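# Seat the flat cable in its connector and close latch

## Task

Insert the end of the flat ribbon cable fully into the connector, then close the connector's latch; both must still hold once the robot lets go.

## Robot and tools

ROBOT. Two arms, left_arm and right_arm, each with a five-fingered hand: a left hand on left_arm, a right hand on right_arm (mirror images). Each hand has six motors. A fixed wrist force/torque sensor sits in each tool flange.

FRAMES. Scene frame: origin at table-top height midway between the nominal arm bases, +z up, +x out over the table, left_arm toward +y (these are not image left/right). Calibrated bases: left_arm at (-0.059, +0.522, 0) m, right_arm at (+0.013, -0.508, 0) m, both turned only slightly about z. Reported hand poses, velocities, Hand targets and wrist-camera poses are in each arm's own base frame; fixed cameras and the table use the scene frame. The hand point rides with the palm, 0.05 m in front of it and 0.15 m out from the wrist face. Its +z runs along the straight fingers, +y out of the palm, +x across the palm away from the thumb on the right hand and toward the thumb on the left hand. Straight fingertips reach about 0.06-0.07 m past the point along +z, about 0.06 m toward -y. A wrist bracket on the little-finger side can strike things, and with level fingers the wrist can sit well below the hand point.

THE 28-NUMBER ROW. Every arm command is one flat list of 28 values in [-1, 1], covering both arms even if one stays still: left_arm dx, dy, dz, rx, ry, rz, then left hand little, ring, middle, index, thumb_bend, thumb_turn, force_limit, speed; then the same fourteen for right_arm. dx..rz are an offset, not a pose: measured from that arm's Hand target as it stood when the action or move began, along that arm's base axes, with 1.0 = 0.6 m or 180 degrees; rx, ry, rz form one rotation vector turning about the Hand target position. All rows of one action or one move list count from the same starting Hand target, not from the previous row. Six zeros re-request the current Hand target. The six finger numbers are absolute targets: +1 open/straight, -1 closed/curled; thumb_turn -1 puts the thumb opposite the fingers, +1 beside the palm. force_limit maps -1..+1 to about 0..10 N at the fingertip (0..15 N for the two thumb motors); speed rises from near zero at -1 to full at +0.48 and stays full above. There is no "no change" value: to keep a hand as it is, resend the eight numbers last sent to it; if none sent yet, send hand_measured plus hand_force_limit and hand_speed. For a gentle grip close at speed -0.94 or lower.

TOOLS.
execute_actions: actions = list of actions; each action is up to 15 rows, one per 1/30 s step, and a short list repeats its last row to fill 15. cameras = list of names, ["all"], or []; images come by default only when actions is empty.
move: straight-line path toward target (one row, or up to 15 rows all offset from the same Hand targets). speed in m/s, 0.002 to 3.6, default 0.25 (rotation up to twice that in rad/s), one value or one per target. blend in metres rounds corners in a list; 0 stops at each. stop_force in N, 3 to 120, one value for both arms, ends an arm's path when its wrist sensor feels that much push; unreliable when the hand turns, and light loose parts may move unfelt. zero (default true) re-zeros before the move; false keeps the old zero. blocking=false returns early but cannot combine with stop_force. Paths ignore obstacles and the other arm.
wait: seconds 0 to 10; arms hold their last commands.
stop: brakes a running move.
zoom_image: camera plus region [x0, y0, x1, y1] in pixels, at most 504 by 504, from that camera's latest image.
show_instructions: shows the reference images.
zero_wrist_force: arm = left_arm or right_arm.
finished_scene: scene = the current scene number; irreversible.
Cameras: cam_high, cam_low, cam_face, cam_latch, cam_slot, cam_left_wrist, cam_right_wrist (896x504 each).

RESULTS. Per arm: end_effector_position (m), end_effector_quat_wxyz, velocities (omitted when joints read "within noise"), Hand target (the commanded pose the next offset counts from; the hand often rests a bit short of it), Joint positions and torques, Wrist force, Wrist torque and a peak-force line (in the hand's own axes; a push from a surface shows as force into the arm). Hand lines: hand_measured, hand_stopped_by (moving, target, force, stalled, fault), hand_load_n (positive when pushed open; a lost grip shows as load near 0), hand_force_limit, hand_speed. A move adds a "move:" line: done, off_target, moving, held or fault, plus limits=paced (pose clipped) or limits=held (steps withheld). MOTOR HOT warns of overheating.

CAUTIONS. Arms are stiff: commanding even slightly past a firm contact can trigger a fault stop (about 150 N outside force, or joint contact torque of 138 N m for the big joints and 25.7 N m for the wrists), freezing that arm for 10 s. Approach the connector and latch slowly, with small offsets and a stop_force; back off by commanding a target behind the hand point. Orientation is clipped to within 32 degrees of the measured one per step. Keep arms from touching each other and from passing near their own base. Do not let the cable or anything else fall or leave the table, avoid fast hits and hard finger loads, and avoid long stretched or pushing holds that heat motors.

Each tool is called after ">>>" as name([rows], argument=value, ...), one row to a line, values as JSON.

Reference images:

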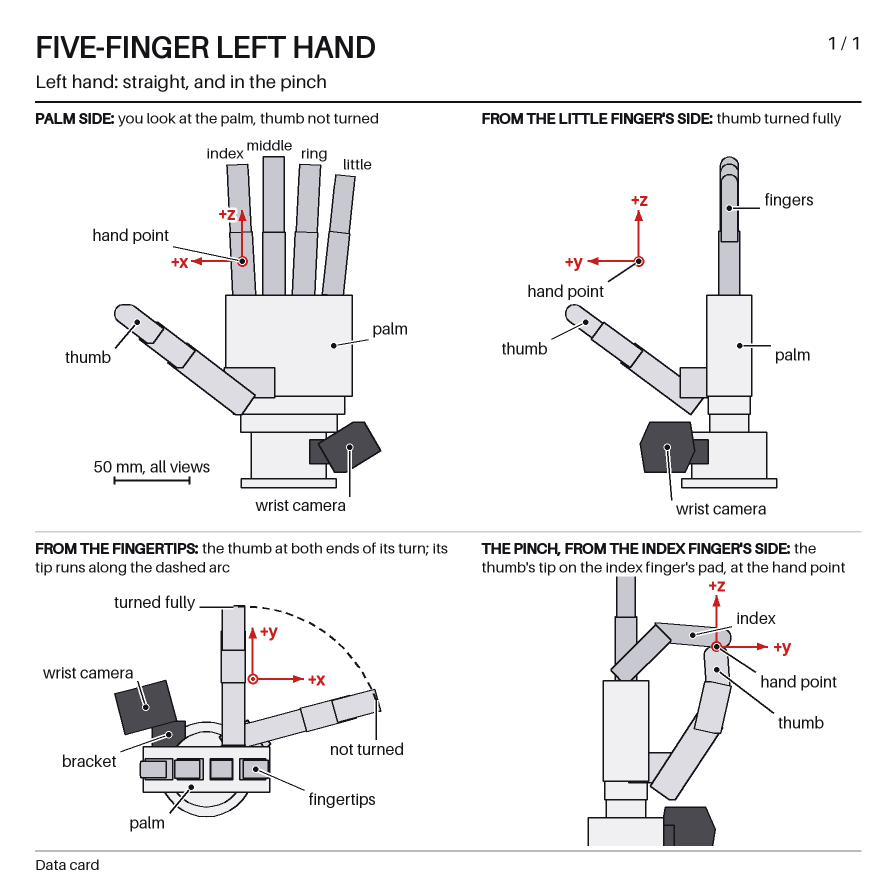

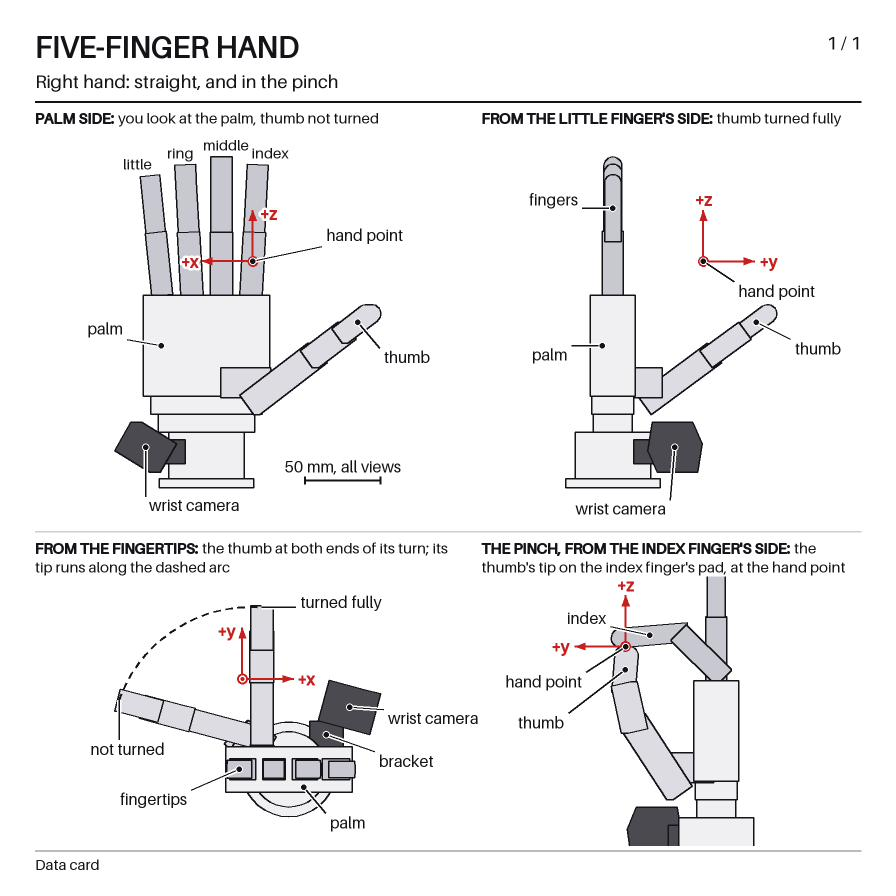

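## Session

>>> execute_actions(actions=[])

Scene clock: 0.00 s.
left_arm: end_effector_position=(+0.6627, -0.2584, +0.1791) hand_measured=(+1.000, +1.000, +1.000, +1.000, +1.000, +1.000) hand_load_n=(+0.0, +0.0, +0.0, +0.0, +0.0, +0.0) hand_stopped_by=(target, target, target, target, target, target) hand_force_limit=0.00 hand_speed=-0.80 end_effector_quat_wxyz=(+0.442, +0.763, +0.369, -0.295) | right_arm: end_effector_position=(+0.8146, +0.2603, +0.3827) hand_measured=(+1.000, +1.000, +1.000, +1.000, +1.000, +1.000) hand_load_n=(+0.0, +0.0, +0.0, +0.0, +0.0, +0.0) hand_stopped_by=(target, target, target, target, target, target) hand_force_limit=0.00 hand_speed=-0.80 end_effector_quat_wxyz=(-0.012, +0.549, +0.414, +0.726)
Joint positions: left_arm=[3.317 -2.526 -1.082 1.472 -0.543 1.17] | right_arm=[0.045 -1.098 1.311 -0.281 0.954 0.98]
Joint velocities: within noise
Joint torques (N m): no reading
Wrist force (N): no reading
Wrist torque (N m): no reading
Wrist force, peak (N): no reading
Hand target: left_arm +0.6627, -0.2584, +0.1791; +0.442, +0.763, +0.369, -0.295 | right_arm +0.8146, +0.2603, +0.3827; -0.012, +0.549, +0.414, +0.726

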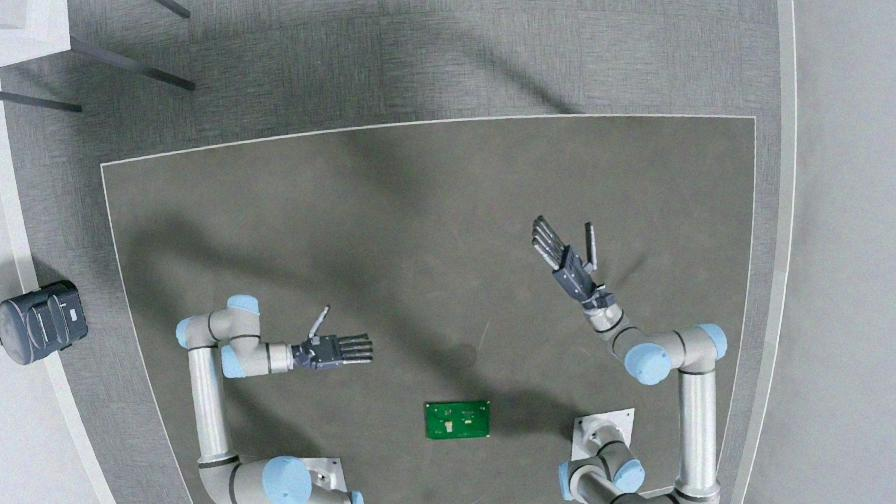

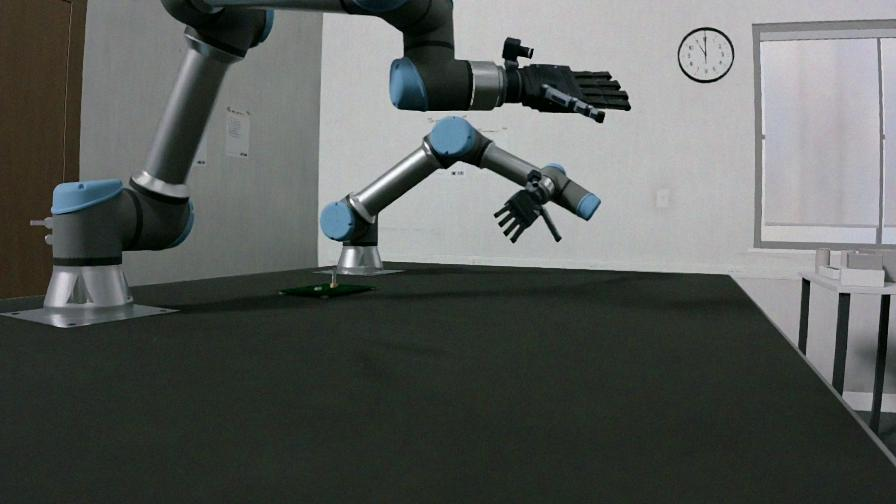

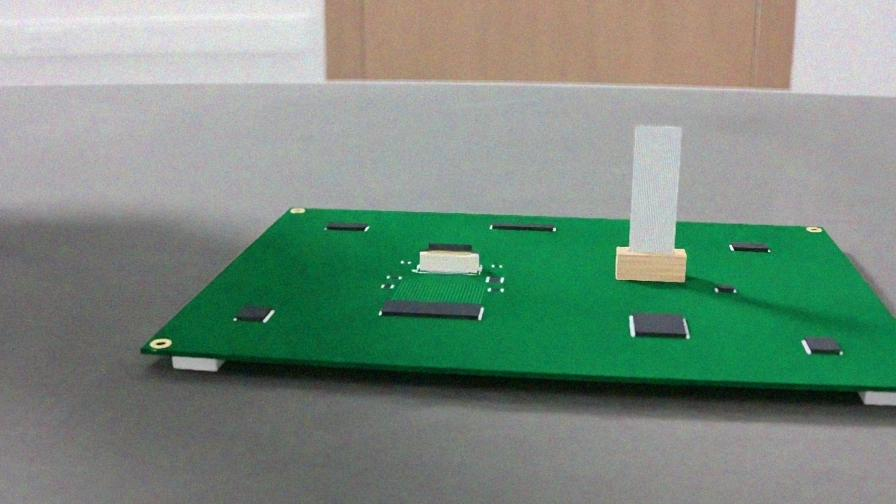

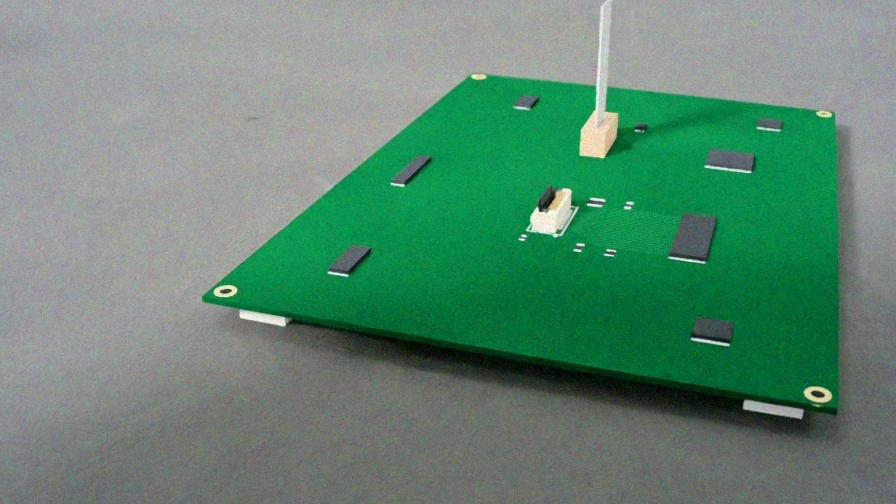

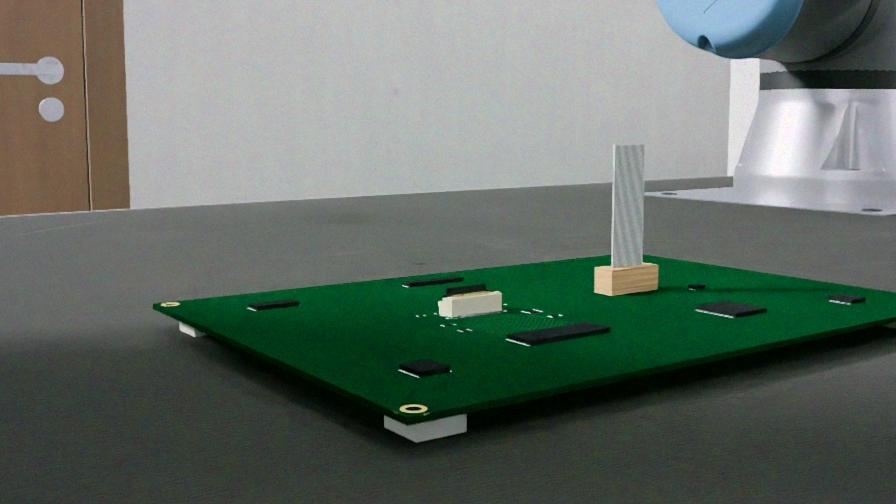

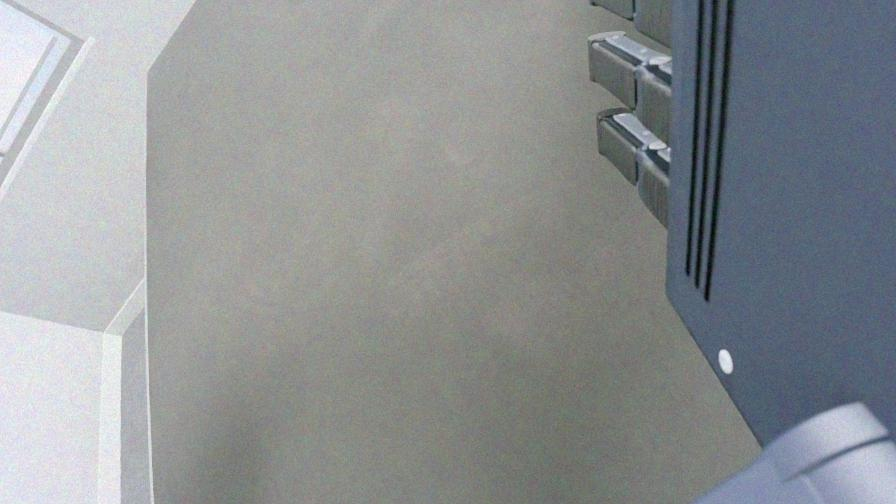

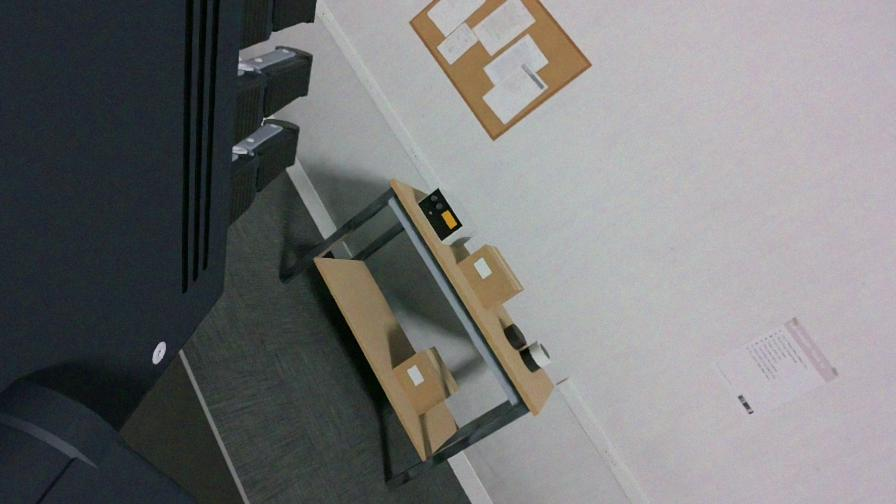

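>>> zoom_image(camera="cam_latch", region=[510, 165, 610, 265])

>>> zoom_image(camera="cam_latch", region=[550, 60, 650, 160])

>>> zoom_image(camera="cam_face", region=[400, 220, 510, 300])

>>> zoom_image(camera="cam_face", region=[600, 110, 720, 300])

>>> zoom_image(camera="cam_slot", region=[420, 130, 680, 330])

Scaled by 5.040 from the camera's 896x504 image, which has a finer 1280x720 frame.

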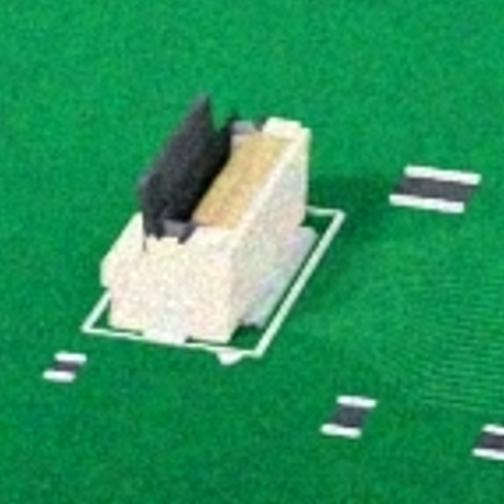

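Scaled by 5.040 from the camera's 896x504 image, which has a finer 1280x720 frame.

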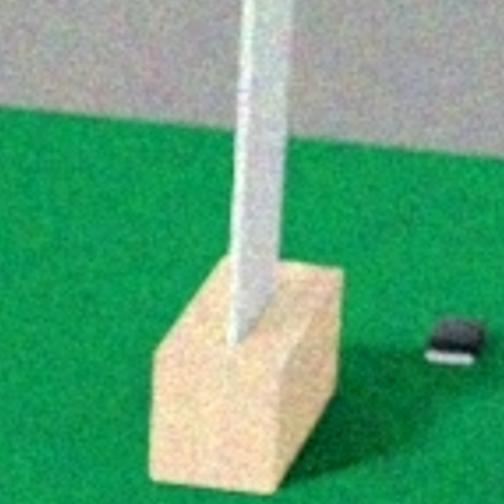

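Scaled by 4.582 from the camera's 896x504 image, which has a finer 1280x720 frame.

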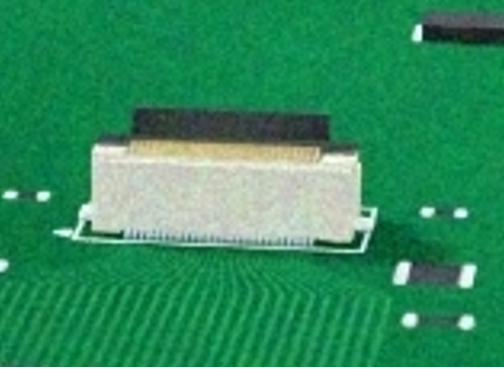

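Scaled by 2.653 from the camera's 896x504 image, which has a finer 1280x720 frame.

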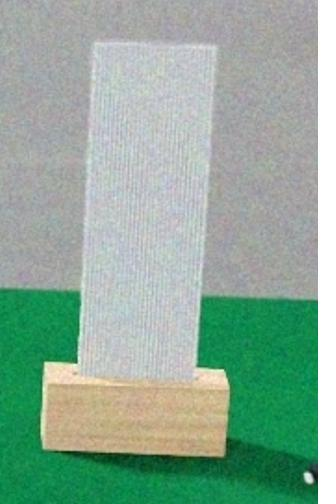

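Scaled by 1.938 from the camera's 896x504 image, which has a finer 1280x720 frame.

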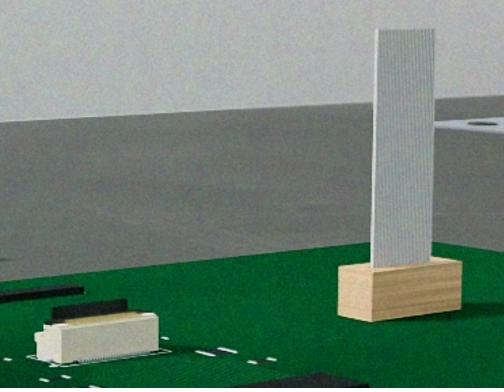

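>>> move(target=[-0.071,0.064,0.2015,0.1187,-0.2714,-0.1531,1,1,1,1,1,1,0,-0.8,0,0,0,0,0,0,1,1,1,1,1,1,0,-0.8], speed=0.4)

>>> move(target=[-0.033,0.067,0.083,0.1644,-0.2289,-0.1306,1,1,1,1,1,1,0,-0.8,0,0,0,0,0,0,1,1,1,1,1,1,0,-0.8], speed=0.4)

>>> move(target=[0,0.133,-0.083,0.3967,-0.282,-0.0084,1,1,1,1,1,1,0,-0.8,0,0,0,0,0,0,1,1,1,1,1,1,0,-0.8], speed=0.4, cameras=["cam_high","cam_low"])

Scene clock: 190.37 s.
left_arm: end_effector_position=(+0.6201, -0.2200, +0.2999) hand_measured=(+1.000, +1.000, +1.000, +1.000, +1.000, +1.000) hand_load_n=(+0.0, +0.0, +0.0, +0.0, +0.0, +0.0) hand_stopped_by=(target, target, target, target, target, target) hand_force_limit=0.00 hand_speed=-0.80 end_effector_quat_wxyz=(+0.329, +0.944, +0.017, +0.019) | right_arm: end_effector_position=(+0.8146, +0.2603, +0.3827) hand_measured=(+1.000, +1.000, +1.000, +1.000, +1.000, +1.000) hand_load_n=(+0.0, +0.0, +0.0, +0.0, +0.0, +0.0) hand_stopped_by=(target, target, target, target, target, target) hand_force_limit=0.00 hand_speed=-0.80 end_effector_quat_wxyz=(-0.012, +0.549, +0.414, +0.726)
Joint positions: left_arm=[3.342 -2.26 -0.991 1.583 -0.905 1.768] | right_arm=[0.045 -1.098 1.311 -0.281 0.954 0.98]
Joint torques (N m): left_arm=[13.26 60.11 25.14 -0.85 -0.6 1.23] | right_arm=[0.47 -41.68 -20.9 -1.2 0.18 -0.13]
Wrist force (N): left_arm=[0.5 0.3 -0.1] | right_arm=[-0.2 -0.2 0.0]
Wrist torque (N m): left_arm=[0.09 -0.11 0.01] | right_arm=[-0.03 0.02 -0.02]
Wrist force, peak (N): left_arm=[0.6 0.6 -0.4] | right_arm=[0.2 -0.7 -0.2]
Hand target: left_arm +0.6201, -0.2200, +0.3000; +0.329, +0.944, +0.017, +0.020 | right_arm +0.8146, +0.2603, +0.3827; -0.012, +0.549, +0.414, +0.726
Off the commanded pose: left_arm 0.000 m, 0 deg | right_arm 0.000 m, 0 deg.
move: done

Scene clock: 192.30 s.
left_arm: end_effector_position=(+0.6003, -0.1799, +0.3497) hand_measured=(+1.000, +1.000, +1.000, +1.000, +1.000, +1.000) hand_load_n=(+0.0, +0.0, +0.0, +0.0, +0.0, +0.0) hand_stopped_by=(target, target, target, target, target, target) hand_force_limit=0.00 hand_speed=-0.80 end_effector_quat_wxyz=(+0.066, +0.912, -0.289, +0.283) | right_arm: end_effector_position=(+0.8146, +0.2603, +0.3827) hand_measured=(+1.000, +1.000, +1.000, +1.000, +1.000, +1.000) hand_load_n=(+0.0, +0.0, +0.0, +0.0, +0.0, +0.0) hand_stopped_by=(target, target, target, target, target, target) hand_force_limit=0.00 hand_speed=-0.80 end_effector_quat_wxyz=(-0.012, +0.549, +0.414, +0.726)
Joint positions: left_arm=[3.325 -2 -1.042 1.937 -1.195 2.278] | right_arm=[0.045 -1.098 1.311 -0.281 0.954 0.98]
Joint torques (N m): left_arm=[13.87 49.67 12.46 0.25 -0.98 1.17] | right_arm=[-0.53 -42.47 -20.9 -1.68 0.06 -0.36]
Wrist force (N): left_arm=[0.3 -0.1 0.2] | right_arm=[0.1 -0.2 0.1]
Wrist torque (N m): left_arm=[0.00 -0.08 0.06] | right_arm=[-0.03 -0.02 -0.01]
Wrist force, peak (N): left_arm=[0.6 0.5 0.1] | right_arm=[-0.1 -0.7 -0.1]
Hand target: left_arm +0.6003, -0.1798, +0.3498; +0.066, +0.912, -0.289, +0.283 | right_arm +0.8146, +0.2603, +0.3827; -0.012, +0.549, +0.414, +0.726
Off the commanded pose: left_arm 0.000 m, 0 deg | right_arm 0.000 m, 0 deg.
move: done

Scene clock: 195.10 s.
left_arm: end_effector_position=(+0.6003, -0.1000, +0.3000) hand_measured=(+1.000, +1.000, +1.000, +1.000, +1.000, +1.000) hand_load_n=(+0.0, +0.0, +0.0, +0.0, +0.0, -0.5) hand_stopped_by=(target, target, target, target, target, target) hand_force_limit=0.00 hand_speed=-0.80 end_effector_quat_wxyz=(+0.579, -0.579, +0.406, -0.406) | right_arm: end_effector_position=(+0.8146, +0.2603, +0.3827) hand_measured=(+1.000, +1.000, +1.000, +1.000, +1.000, +1.000) hand_load_n=(+0.0, +0.0, +0.0, +0.0, +0.5, +0.0) hand_stopped_by=(target, target, target, target, target, target) hand_force_limit=0.00 hand_speed=-0.80 end_effector_quat_wxyz=(-0.012, +0.549, +0.414, +0.726)
Joint positions: left_arm=[3.077 -1.554 -1.919 3.474 -1.984 3.142] | right_arm=[0.045 -1.098 1.311 -0.281 0.954 0.98]
Joint torques (N m): left_arm=[13.6 31.74 13.13 3.16 1.53 1.28] | right_arm=[0.13 -41.87 -21.21 -1.52 0.26 0.03]
Wrist force (N): left_arm=[0.8 -0.9 0.1] | right_arm=[-0.1 0.0 0.1]
Wrist torque (N m): left_arm=[-0.21 -0.08 0.17] | right_arm=[-0.01 0.01 -0.01]
Wrist force, peak (N): left_arm=[1.0 -1.1 0.0] | right_arm=[-0.2 -0.5 -0.3]
Hand target: left_arm +0.6003, -0.1000, +0.3000; +0.579, -0.579, +0.406, -0.406 | right_arm +0.8146, +0.2603, +0.3827; -0.012, +0.549, +0.414, +0.726
Off the commanded pose: left_arm 0.000 m, 0 deg | right_arm 0.000 m, 0 deg.
move: done
Images, in order (width x height): cam_high 896x504, cam_low 896x504.

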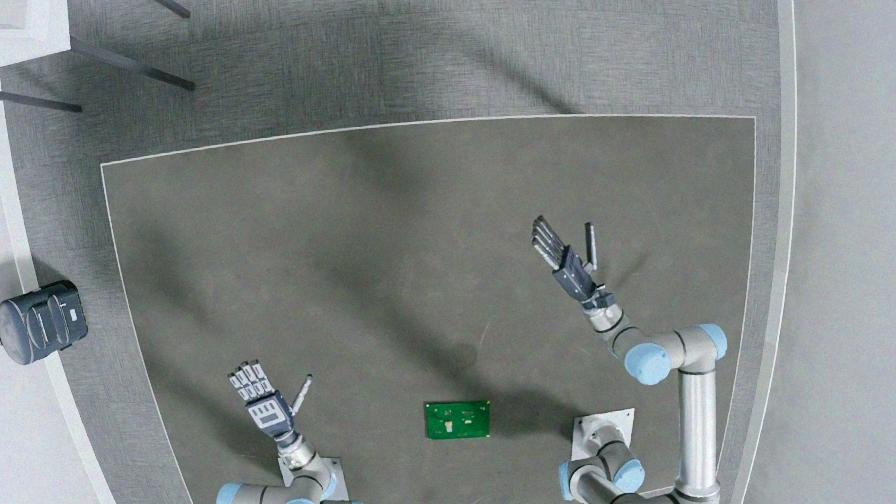

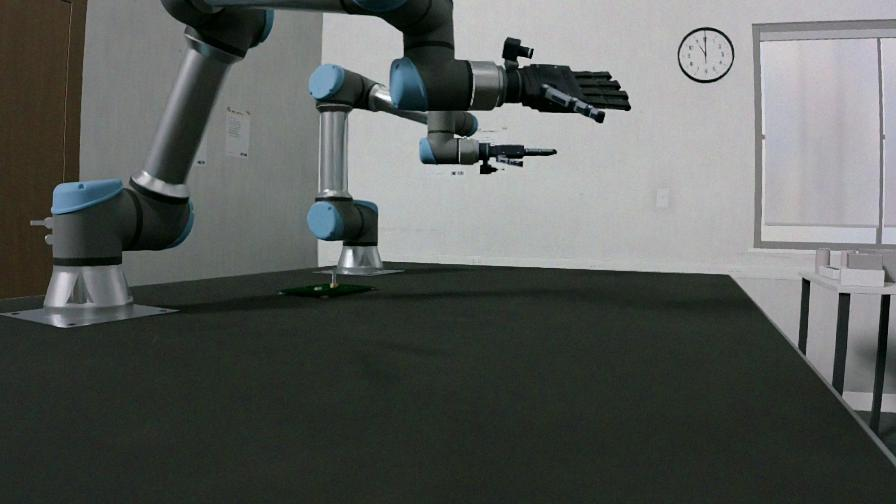

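>>> move([
  [-0.25,-0.5,0,0,0,-0.0833,1,1,1,0.0,0.08,-0.66,-0.8,-0.3,0,0,0,0,0,0,1,1,1,1,1,1,0,-0.8],
  [-0.6097,-0.6530,-0.3167,0.0051,-0.0291,-0.111,1,1,1,0.0,0.08,-0.66,-0.8,-0.3,0,0,0,0,0,0,1,1,1,1,1,1,0,-0.8],
], speed=0.35, blend=0.05, cameras=["cam_face","cam_slot","cam_left_wrist"])

Scene clock: 203.77 s.
left_arm: end_effector_position=(+0.2345, -0.4918, +0.1100) hand_measured=(+1.000, +1.000, +1.000, +0.000, +0.080, -0.660) hand_load_n=(+0.0, +0.0, +0.0, +0.0, +0.0, +0.0) hand_stopped_by=(target, target, target, target, target, target) hand_force_limit=-0.80 hand_speed=-0.30 end_effector_quat_wxyz=(+0.522, -0.476, +0.477, -0.523) | right_arm: end_effector_position=(+0.8146, +0.2603, +0.3827) hand_measured=(+1.000, +1.000, +1.000, +1.000, +1.000, +1.000) hand_load_n=(+0.0, +0.0, +0.0, +0.0, +0.0, +0.0) hand_stopped_by=(target, target, target, target, target, target) hand_force_limit=0.00 hand_speed=-0.80 end_effector_quat_wxyz=(-0.012, +0.549, +0.414, +0.726)
Joint positions: left_arm=[1.82 -1.98 -2.082 4.42 -2.875 3.489] | right_arm=[0.045 -1.098 1.311 -0.281 0.954 0.98]
Joint torques (N m): left_arm=[-13.38 23.48 7.47 2.92 -0.96 1.26] | right_arm=[-0.11 -41.01 -20.19 -1.52 -0.03 -0.09]
Wrist force (N): left_arm=[0.5 -1.0 0.3] | right_arm=[0.0 -0.2 0.1]
Wrist torque (N m): left_arm=[-0.25 0.01 0.15] | right_arm=[-0.05 0.01 -0.01]
Wrist force, peak (N): left_arm=[1.3 -2.1 0.6] | right_arm=[0.0 -0.6 -0.4]
Hand target: left_arm +0.2345, -0.4918, +0.1100; +0.523, -0.476, +0.477, -0.523 | right_arm +0.8146, +0.2603, +0.3827; -0.012, +0.549, +0.414, +0.726
Off the commanded pose: left_arm 0.000 m, 0 deg | right_arm 0.000 m, 0 deg.
move: done
Images, in order (width x height): cam_face 896x504, cam_slot 896x504, cam_left_wrist 896x504.

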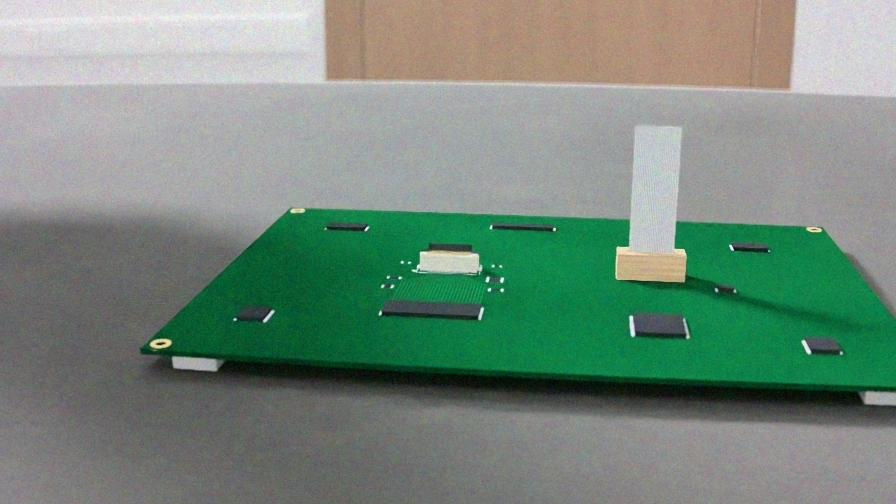

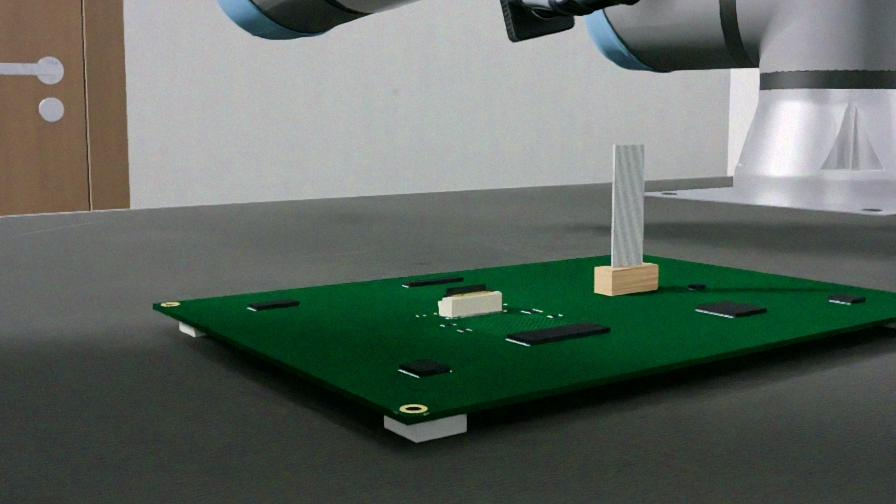

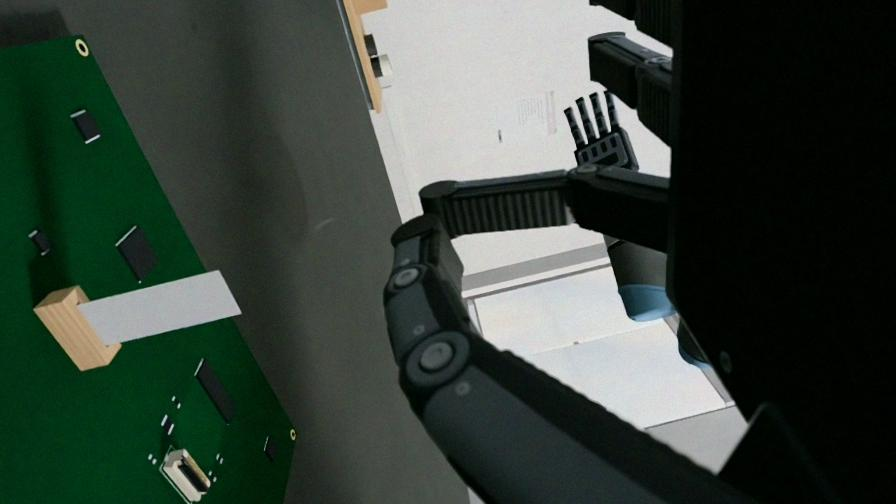

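>>> move(target=[0,0,-0.0733,0,0,0,1,1,1,0.0,0.08,-0.66,-0.8,-0.3,0,0,0,0,0,0,1,1,1,1,1,1,0,-0.8], speed=0.1, cameras=["cam_face","cam_slot","cam_latch"])

Scene clock: 211.03 s.
left_arm: end_effector_position=(+0.2345, -0.4918, +0.0660) hand_measured=(+1.000, +1.000, +1.000, +0.000, +0.080, -0.660) hand_load_n=(+0.0, +0.0, +0.0, +0.0, +0.0, +0.0) hand_stopped_by=(target, target, target, target, target, target) hand_force_limit=-0.80 hand_speed=-0.30 end_effector_quat_wxyz=(+0.523, -0.476, +0.477, -0.523) | right_arm: end_effector_position=(+0.8146, +0.2603, +0.3827) hand_measured=(+1.000, +1.000, +1.000, +1.000, +1.000, +1.000) hand_load_n=(+0.0, +0.0, +0.0, +0.0, +0.0, +0.0) hand_stopped_by=(target, target, target, target, target, target) hand_force_limit=0.00 hand_speed=-0.80 end_effector_quat_wxyz=(-0.012, +0.549, +0.414, +0.726)
Joint positions: left_arm=[1.82 -2.079 -2.099 4.539 -2.875 3.491] | right_arm=[0.045 -1.098 1.311 -0.281 0.954 0.98]
Joint torques (N m): left_arm=[-5.39 25.55 5.44 2.96 0.1 1.32] | right_arm=[-0.29 -43.2 -19.24 -1.37 -0.27 -0.22]
Wrist force (N): left_arm=[0.8 -1.2 0.1] | right_arm=[0.2 -0.3 -0.2]
Wrist torque (N m): left_arm=[-0.29 -0.01 0.16] | right_arm=[-0.04 -0.01 -0.01]
Wrist force, peak (N): left_arm=[0.9 -1.5 0.4] | right_arm=[-0.2 -0.7 0.0]
Hand target: left_arm +0.2345, -0.4918, +0.0660; +0.523, -0.476, +0.477, -0.523 | right_arm +0.8146, +0.2603, +0.3827; -0.012, +0.549, +0.414, +0.726
Off the commanded pose: left_arm 0.000 m, 0 deg | right_arm 0.000 m, 0 deg.
move: done
Images, in order (width x height): cam_face 896x504, cam_latch 896x504, cam_slot 896x504.

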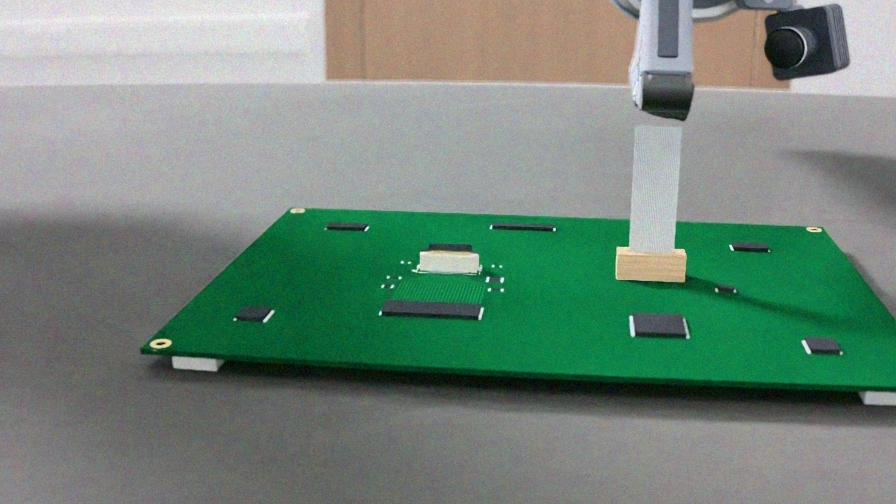

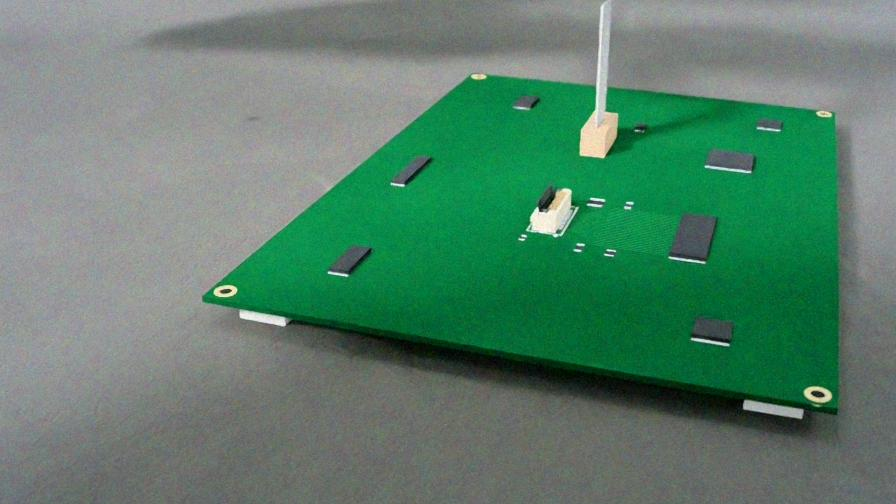

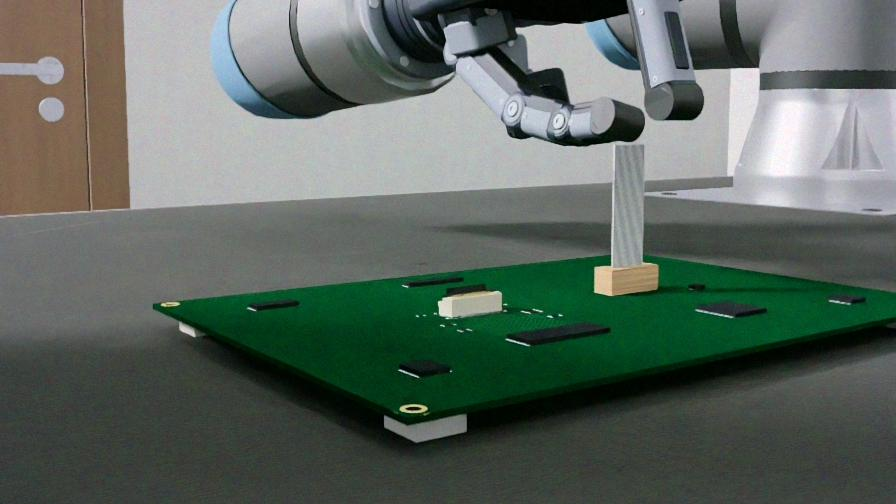

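>>> move([
  [-0.0033,0,0,0,0,0,1,1,1,0.0,0.08,-0.66,-0.8,-0.3,0,0,0,0,0,0,1,1,1,1,1,1,0,-0.8],
  [-0.0033,0,-0.0533,0,0,0,1,1,1,0.0,0.08,-0.66,-0.8,-0.3,0,0,0,0,0,0,1,1,1,1,1,1,0,-0.8],
  [0.003,0,-0.0533,0,0,0,1,1,1,0.0,0.08,-0.66,-0.8,-0.3,0,0,0,0,0,0,1,1,1,1,1,1,0,-0.8],
], speed=0.04, stop_force=5, cameras=["cam_face","cam_slot","cam_latch"])

>>> zoom_image(camera="cam_latch", region=[500, 0, 700, 170])

>>> zoom_image(camera="cam_slot", region=[480, 100, 740, 320])

>>> zoom_image(camera="cam_face", region=[590, 0, 750, 310])

Scene clock: 256.50 s.
left_arm: end_effector_position=(+0.2363, -0.4918, +0.0340) hand_measured=(+1.000, +1.000, +1.000, +0.000, +0.080, -0.660) hand_load_n=(-0.5, +0.0, -0.5, +0.0, +0.0, +0.0) hand_stopped_by=(target, target, target, target, target, target) hand_force_limit=-0.80 hand_speed=-0.30 end_effector_quat_wxyz=(+0.523, -0.476, +0.477, -0.523) | right_arm: end_effector_position=(+0.8146, +0.2603, +0.3827) hand_measured=(+1.000, +1.000, +1.000, +1.000, +1.000, +1.000) hand_load_n=(+0.0, +0.0, +0.0, +0.0, +0.0, +0.0) hand_stopped_by=(target, target, target, target, target, target) hand_force_limit=0.00 hand_speed=-0.80 end_effector_quat_wxyz=(-0.012, +0.549, +0.414, +0.726)
Joint positions: left_arm=[1.824 -2.156 -2.102 4.614 -2.871 3.486] | right_arm=[0.045 -1.098 1.311 -0.281 0.954 0.98]
Joint torques (N m): left_arm=[13.13 26.57 18.45 -0.13 2.07 -1.72] | right_arm=[0.54 -43.33 -19.06 -1.55 -0.09 -0.23]
Wrist force (N): left_arm=[0.5 -1.0 0.3] | right_arm=[-0.1 0.0 0.0]
Wrist torque (N m): left_arm=[-0.28 0.04 0.29] | right_arm=[0.00 0.02 -0.01]
Wrist force, peak (N): left_arm=[0.9 -1.2 0.4] | right_arm=[0.3 -0.5 -0.3]
Hand target: left_arm +0.2363, -0.4918, +0.0340; +0.523, -0.476, +0.477, -0.523 | right_arm +0.8146, +0.2603, +0.3827; -0.012, +0.549, +0.414, +0.726
Off the commanded pose: left_arm 0.000 m, 0 deg | right_arm 0.000 m, 0 deg.
move: done
Images, in order (width x height): cam_face 896x504, cam_latch 896x504, cam_slot 896x504.

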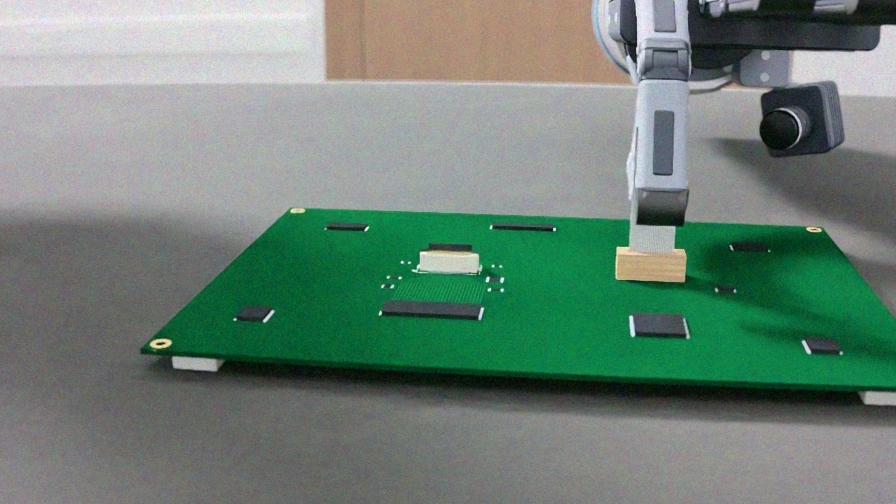

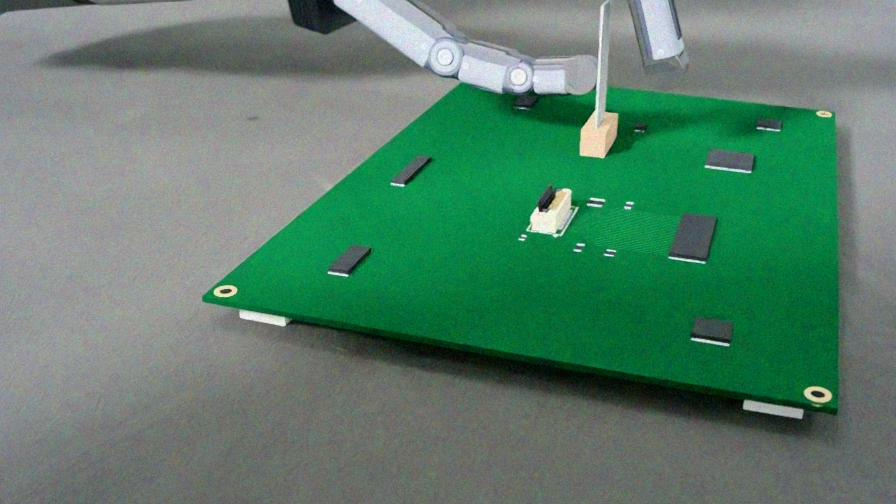

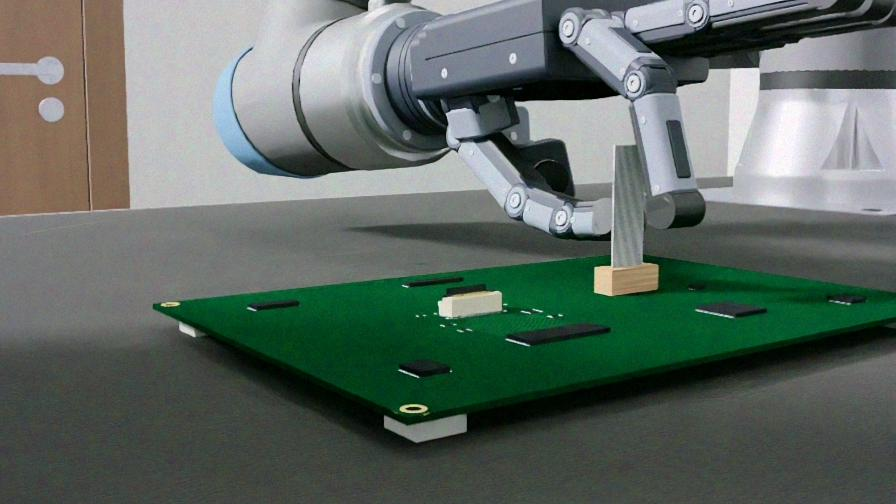

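Scaled by 2.520 from the camera's 896x504 image, which has a finer 1280x720 frame.

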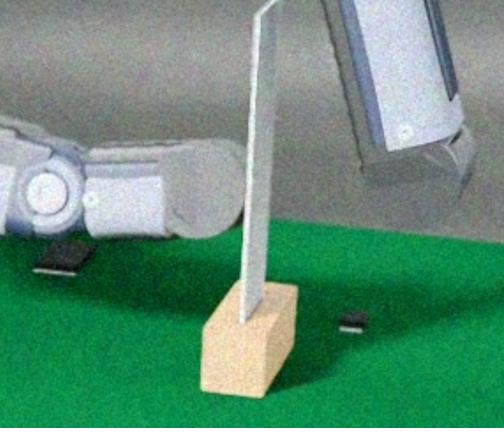

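Scaled by 1.938 from the camera's 896x504 image, which has a finer 1280x720 frame.

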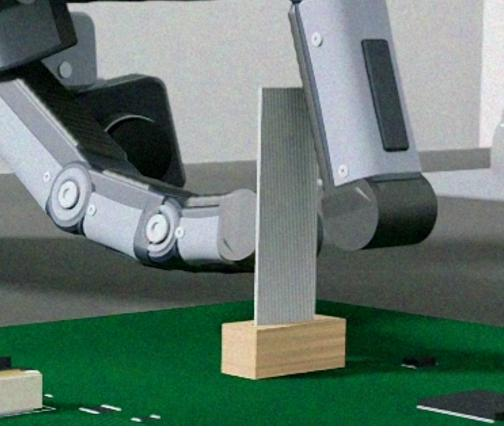

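Scaled by 1.626 from the camera's 896x504 image, which has a finer 1280x720 frame.

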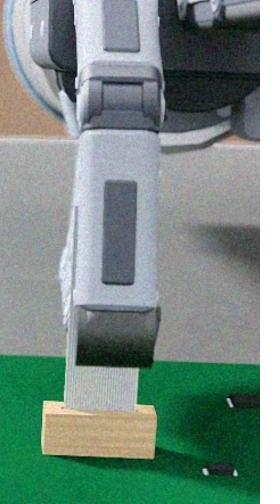

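>>> move(target=[0.0025,0,0,0,0,0,1,1,1,-0.1,0.08,-0.66,-0.8,-0.8,0,0,0,0,0,0,1,1,1,1,1,1,0,-0.8], speed=0.03)

>>> move(target=[0,0,0,0,0,0,1,1,1,-0.35,0.08,-0.66,-0.5,-0.94,0,0,0,0,0,0,1,1,1,1,1,1,0,-0.8], cameras=["cam_face","cam_slot","cam_latch"])

>>> zoom_image(camera="cam_latch", region=[500, 0, 700, 170])

>>> zoom_image(camera="cam_face", region=[590, 100, 750, 310])

Scene clock: 274.97 s.
left_arm: end_effector_position=(+0.2377, -0.4918, +0.0340) hand_measured=(+1.000, +1.000, +1.000, -0.100, +0.080, -0.660) hand_load_n=(+0.0, +0.0, +0.0, +0.0, +0.0, +0.0) hand_stopped_by=(target, target, target, target, target, target) hand_force_limit=-0.80 hand_speed=-0.80 end_effector_quat_wxyz=(+0.523, -0.476, +0.477, -0.523) | right_arm: end_effector_position=(+0.8146, +0.2603, +0.3827) hand_measured=(+1.000, +1.000, +1.000, +1.000, +1.000, +1.000) hand_load_n=(+0.0, +0.0, +0.0, +0.0, +0.0, +0.0) hand_stopped_by=(target, target, target, target, target, target) hand_force_limit=0.00 hand_speed=-0.80 end_effector_quat_wxyz=(-0.012, +0.549, +0.414, +0.726)
Joint positions: left_arm=[1.827 -2.157 -2.101 4.61 -2.868 3.482] | right_arm=[0.045 -1.098 1.311 -0.281 0.954 0.98]
Joint torques (N m): left_arm=[13.41 26.87 18.52 -0.26 2.03 -1.57] | right_arm=[-0.36 -43.24 -20.58 -1.35 -0.1 -0.15]
Wrist force (N): left_arm=[0.4 -0.9 0.0] | right_arm=[0.0 -0.2 -0.3]
Wrist torque (N m): left_arm=[-0.23 0.05 0.29] | right_arm=[-0.02 0.01 0.00]
Wrist force, peak (N): left_arm=[0.7 -1.4 0.2] | right_arm=[-0.1 -0.5 -0.5]
Hand target: left_arm +0.2378, -0.4918, +0.0340; +0.523, -0.476, +0.477, -0.523 | right_arm +0.8146, +0.2603, +0.3827; -0.012, +0.549, +0.414, +0.726
Off the commanded pose: left_arm 0.000 m, 0 deg | right_arm 0.000 m, 0 deg.
move: done

Scene clock: 275.97 s.
left_arm: end_effector_position=(+0.2378, -0.4918, +0.0340) hand_measured=(+1.000, +1.000, +1.000, -0.224, +0.080, -0.660) hand_load_n=(+0.0, +0.0, -0.5, +3.0, +0.5, +0.0) hand_stopped_by=(target, target, target, force, target, target) hand_force_limit=-0.50 hand_speed=-0.94 end_effector_quat_wxyz=(+0.523, -0.476, +0.477, -0.523) | right_arm: end_effector_position=(+0.8146, +0.2603, +0.3827) hand_measured=(+1.000, +1.000, +1.000, +1.000, +1.000, +1.000) hand_load_n=(+0.0, +0.0, +0.0, +0.0, +0.0, +0.0) hand_stopped_by=(target, target, target, target, target, target) hand_force_limit=0.00 hand_speed=-0.80 end_effector_quat_wxyz=(-0.012, +0.549, +0.414, +0.726)
Joint positions: left_arm=[1.827 -2.157 -2.101 4.609 -2.868 3.482] | right_arm=[0.045 -1.098 1.311 -0.281 0.954 0.98]
Joint torques (N m): left_arm=[13.17 31.88 18.14 -0.2 2 -1.47] | right_arm=[1.27 -43.3 -18.47 -1.51 -0.28 -0.26]
Wrist force (N): left_arm=[0.3 -2.2 0.4] | right_arm=[-0.2 -0.2 0.0]
Wrist torque (N m): left_arm=[-0.29 0.05 0.29] | right_arm=[-0.04 0.04 -0.03]
Wrist force, peak (N): left_arm=[0.4 -2.7 0.5] | right_arm=[-0.1 -0.7 -0.1]
Hand target: left_arm +0.2378, -0.4918, +0.0340; +0.523, -0.476, +0.477, -0.523 | right_arm +0.8146, +0.2603, +0.3827; -0.012, +0.549, +0.414, +0.726
Off the commanded pose: left_arm 0.000 m, 0 deg | right_arm 0.000 m, 0 deg.
move: done
Images, in order (width x height): cam_face 896x504, cam_latch 896x504, cam_slot 896x504.

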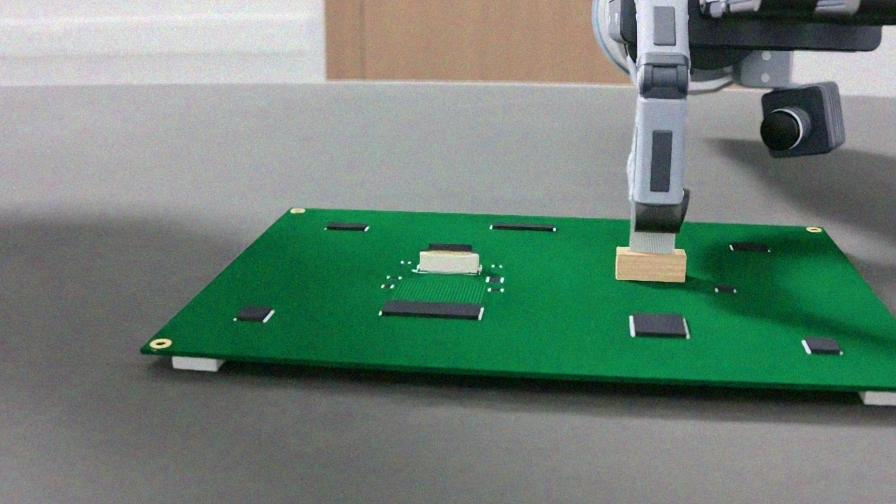

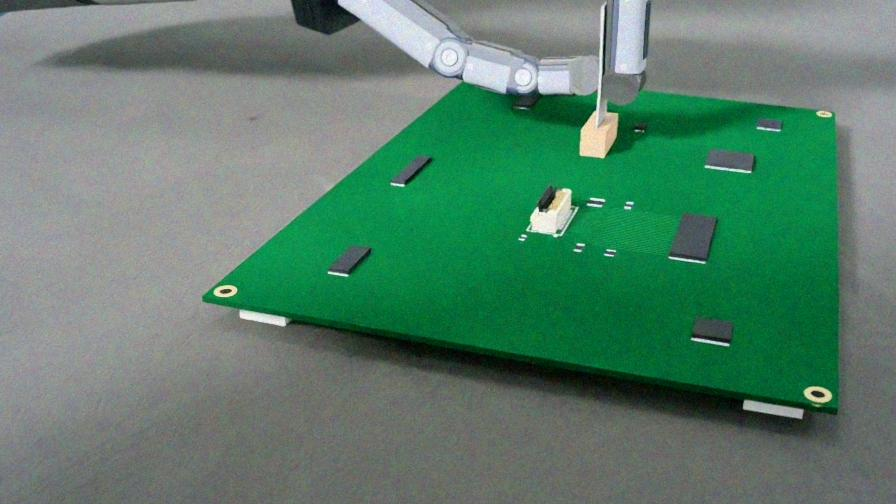

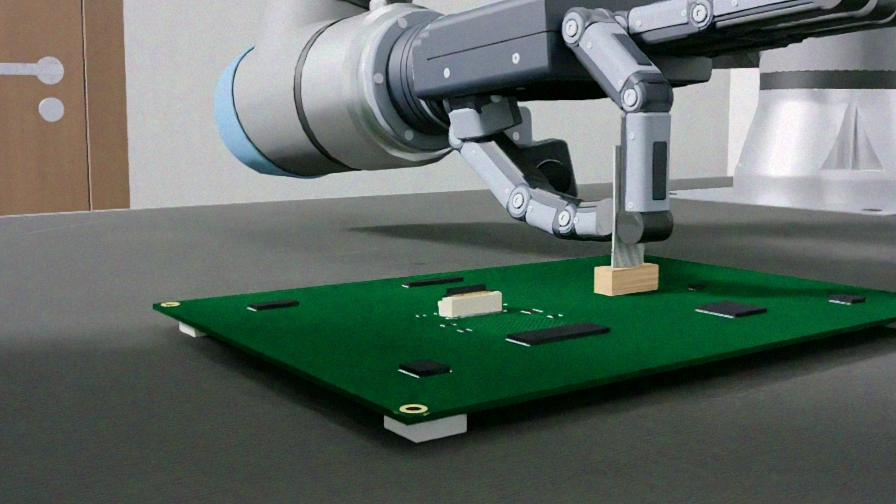

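Scaled by 2.520 from the camera's 896x504 image, which has a finer 1280x720 frame.

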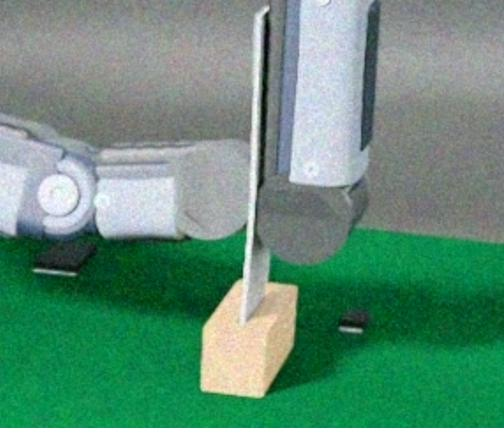

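Scaled by 2.400 from the camera's 896x504 image, which has a finer 1280x720 frame.

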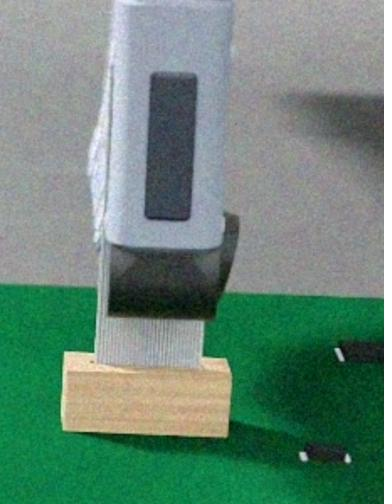

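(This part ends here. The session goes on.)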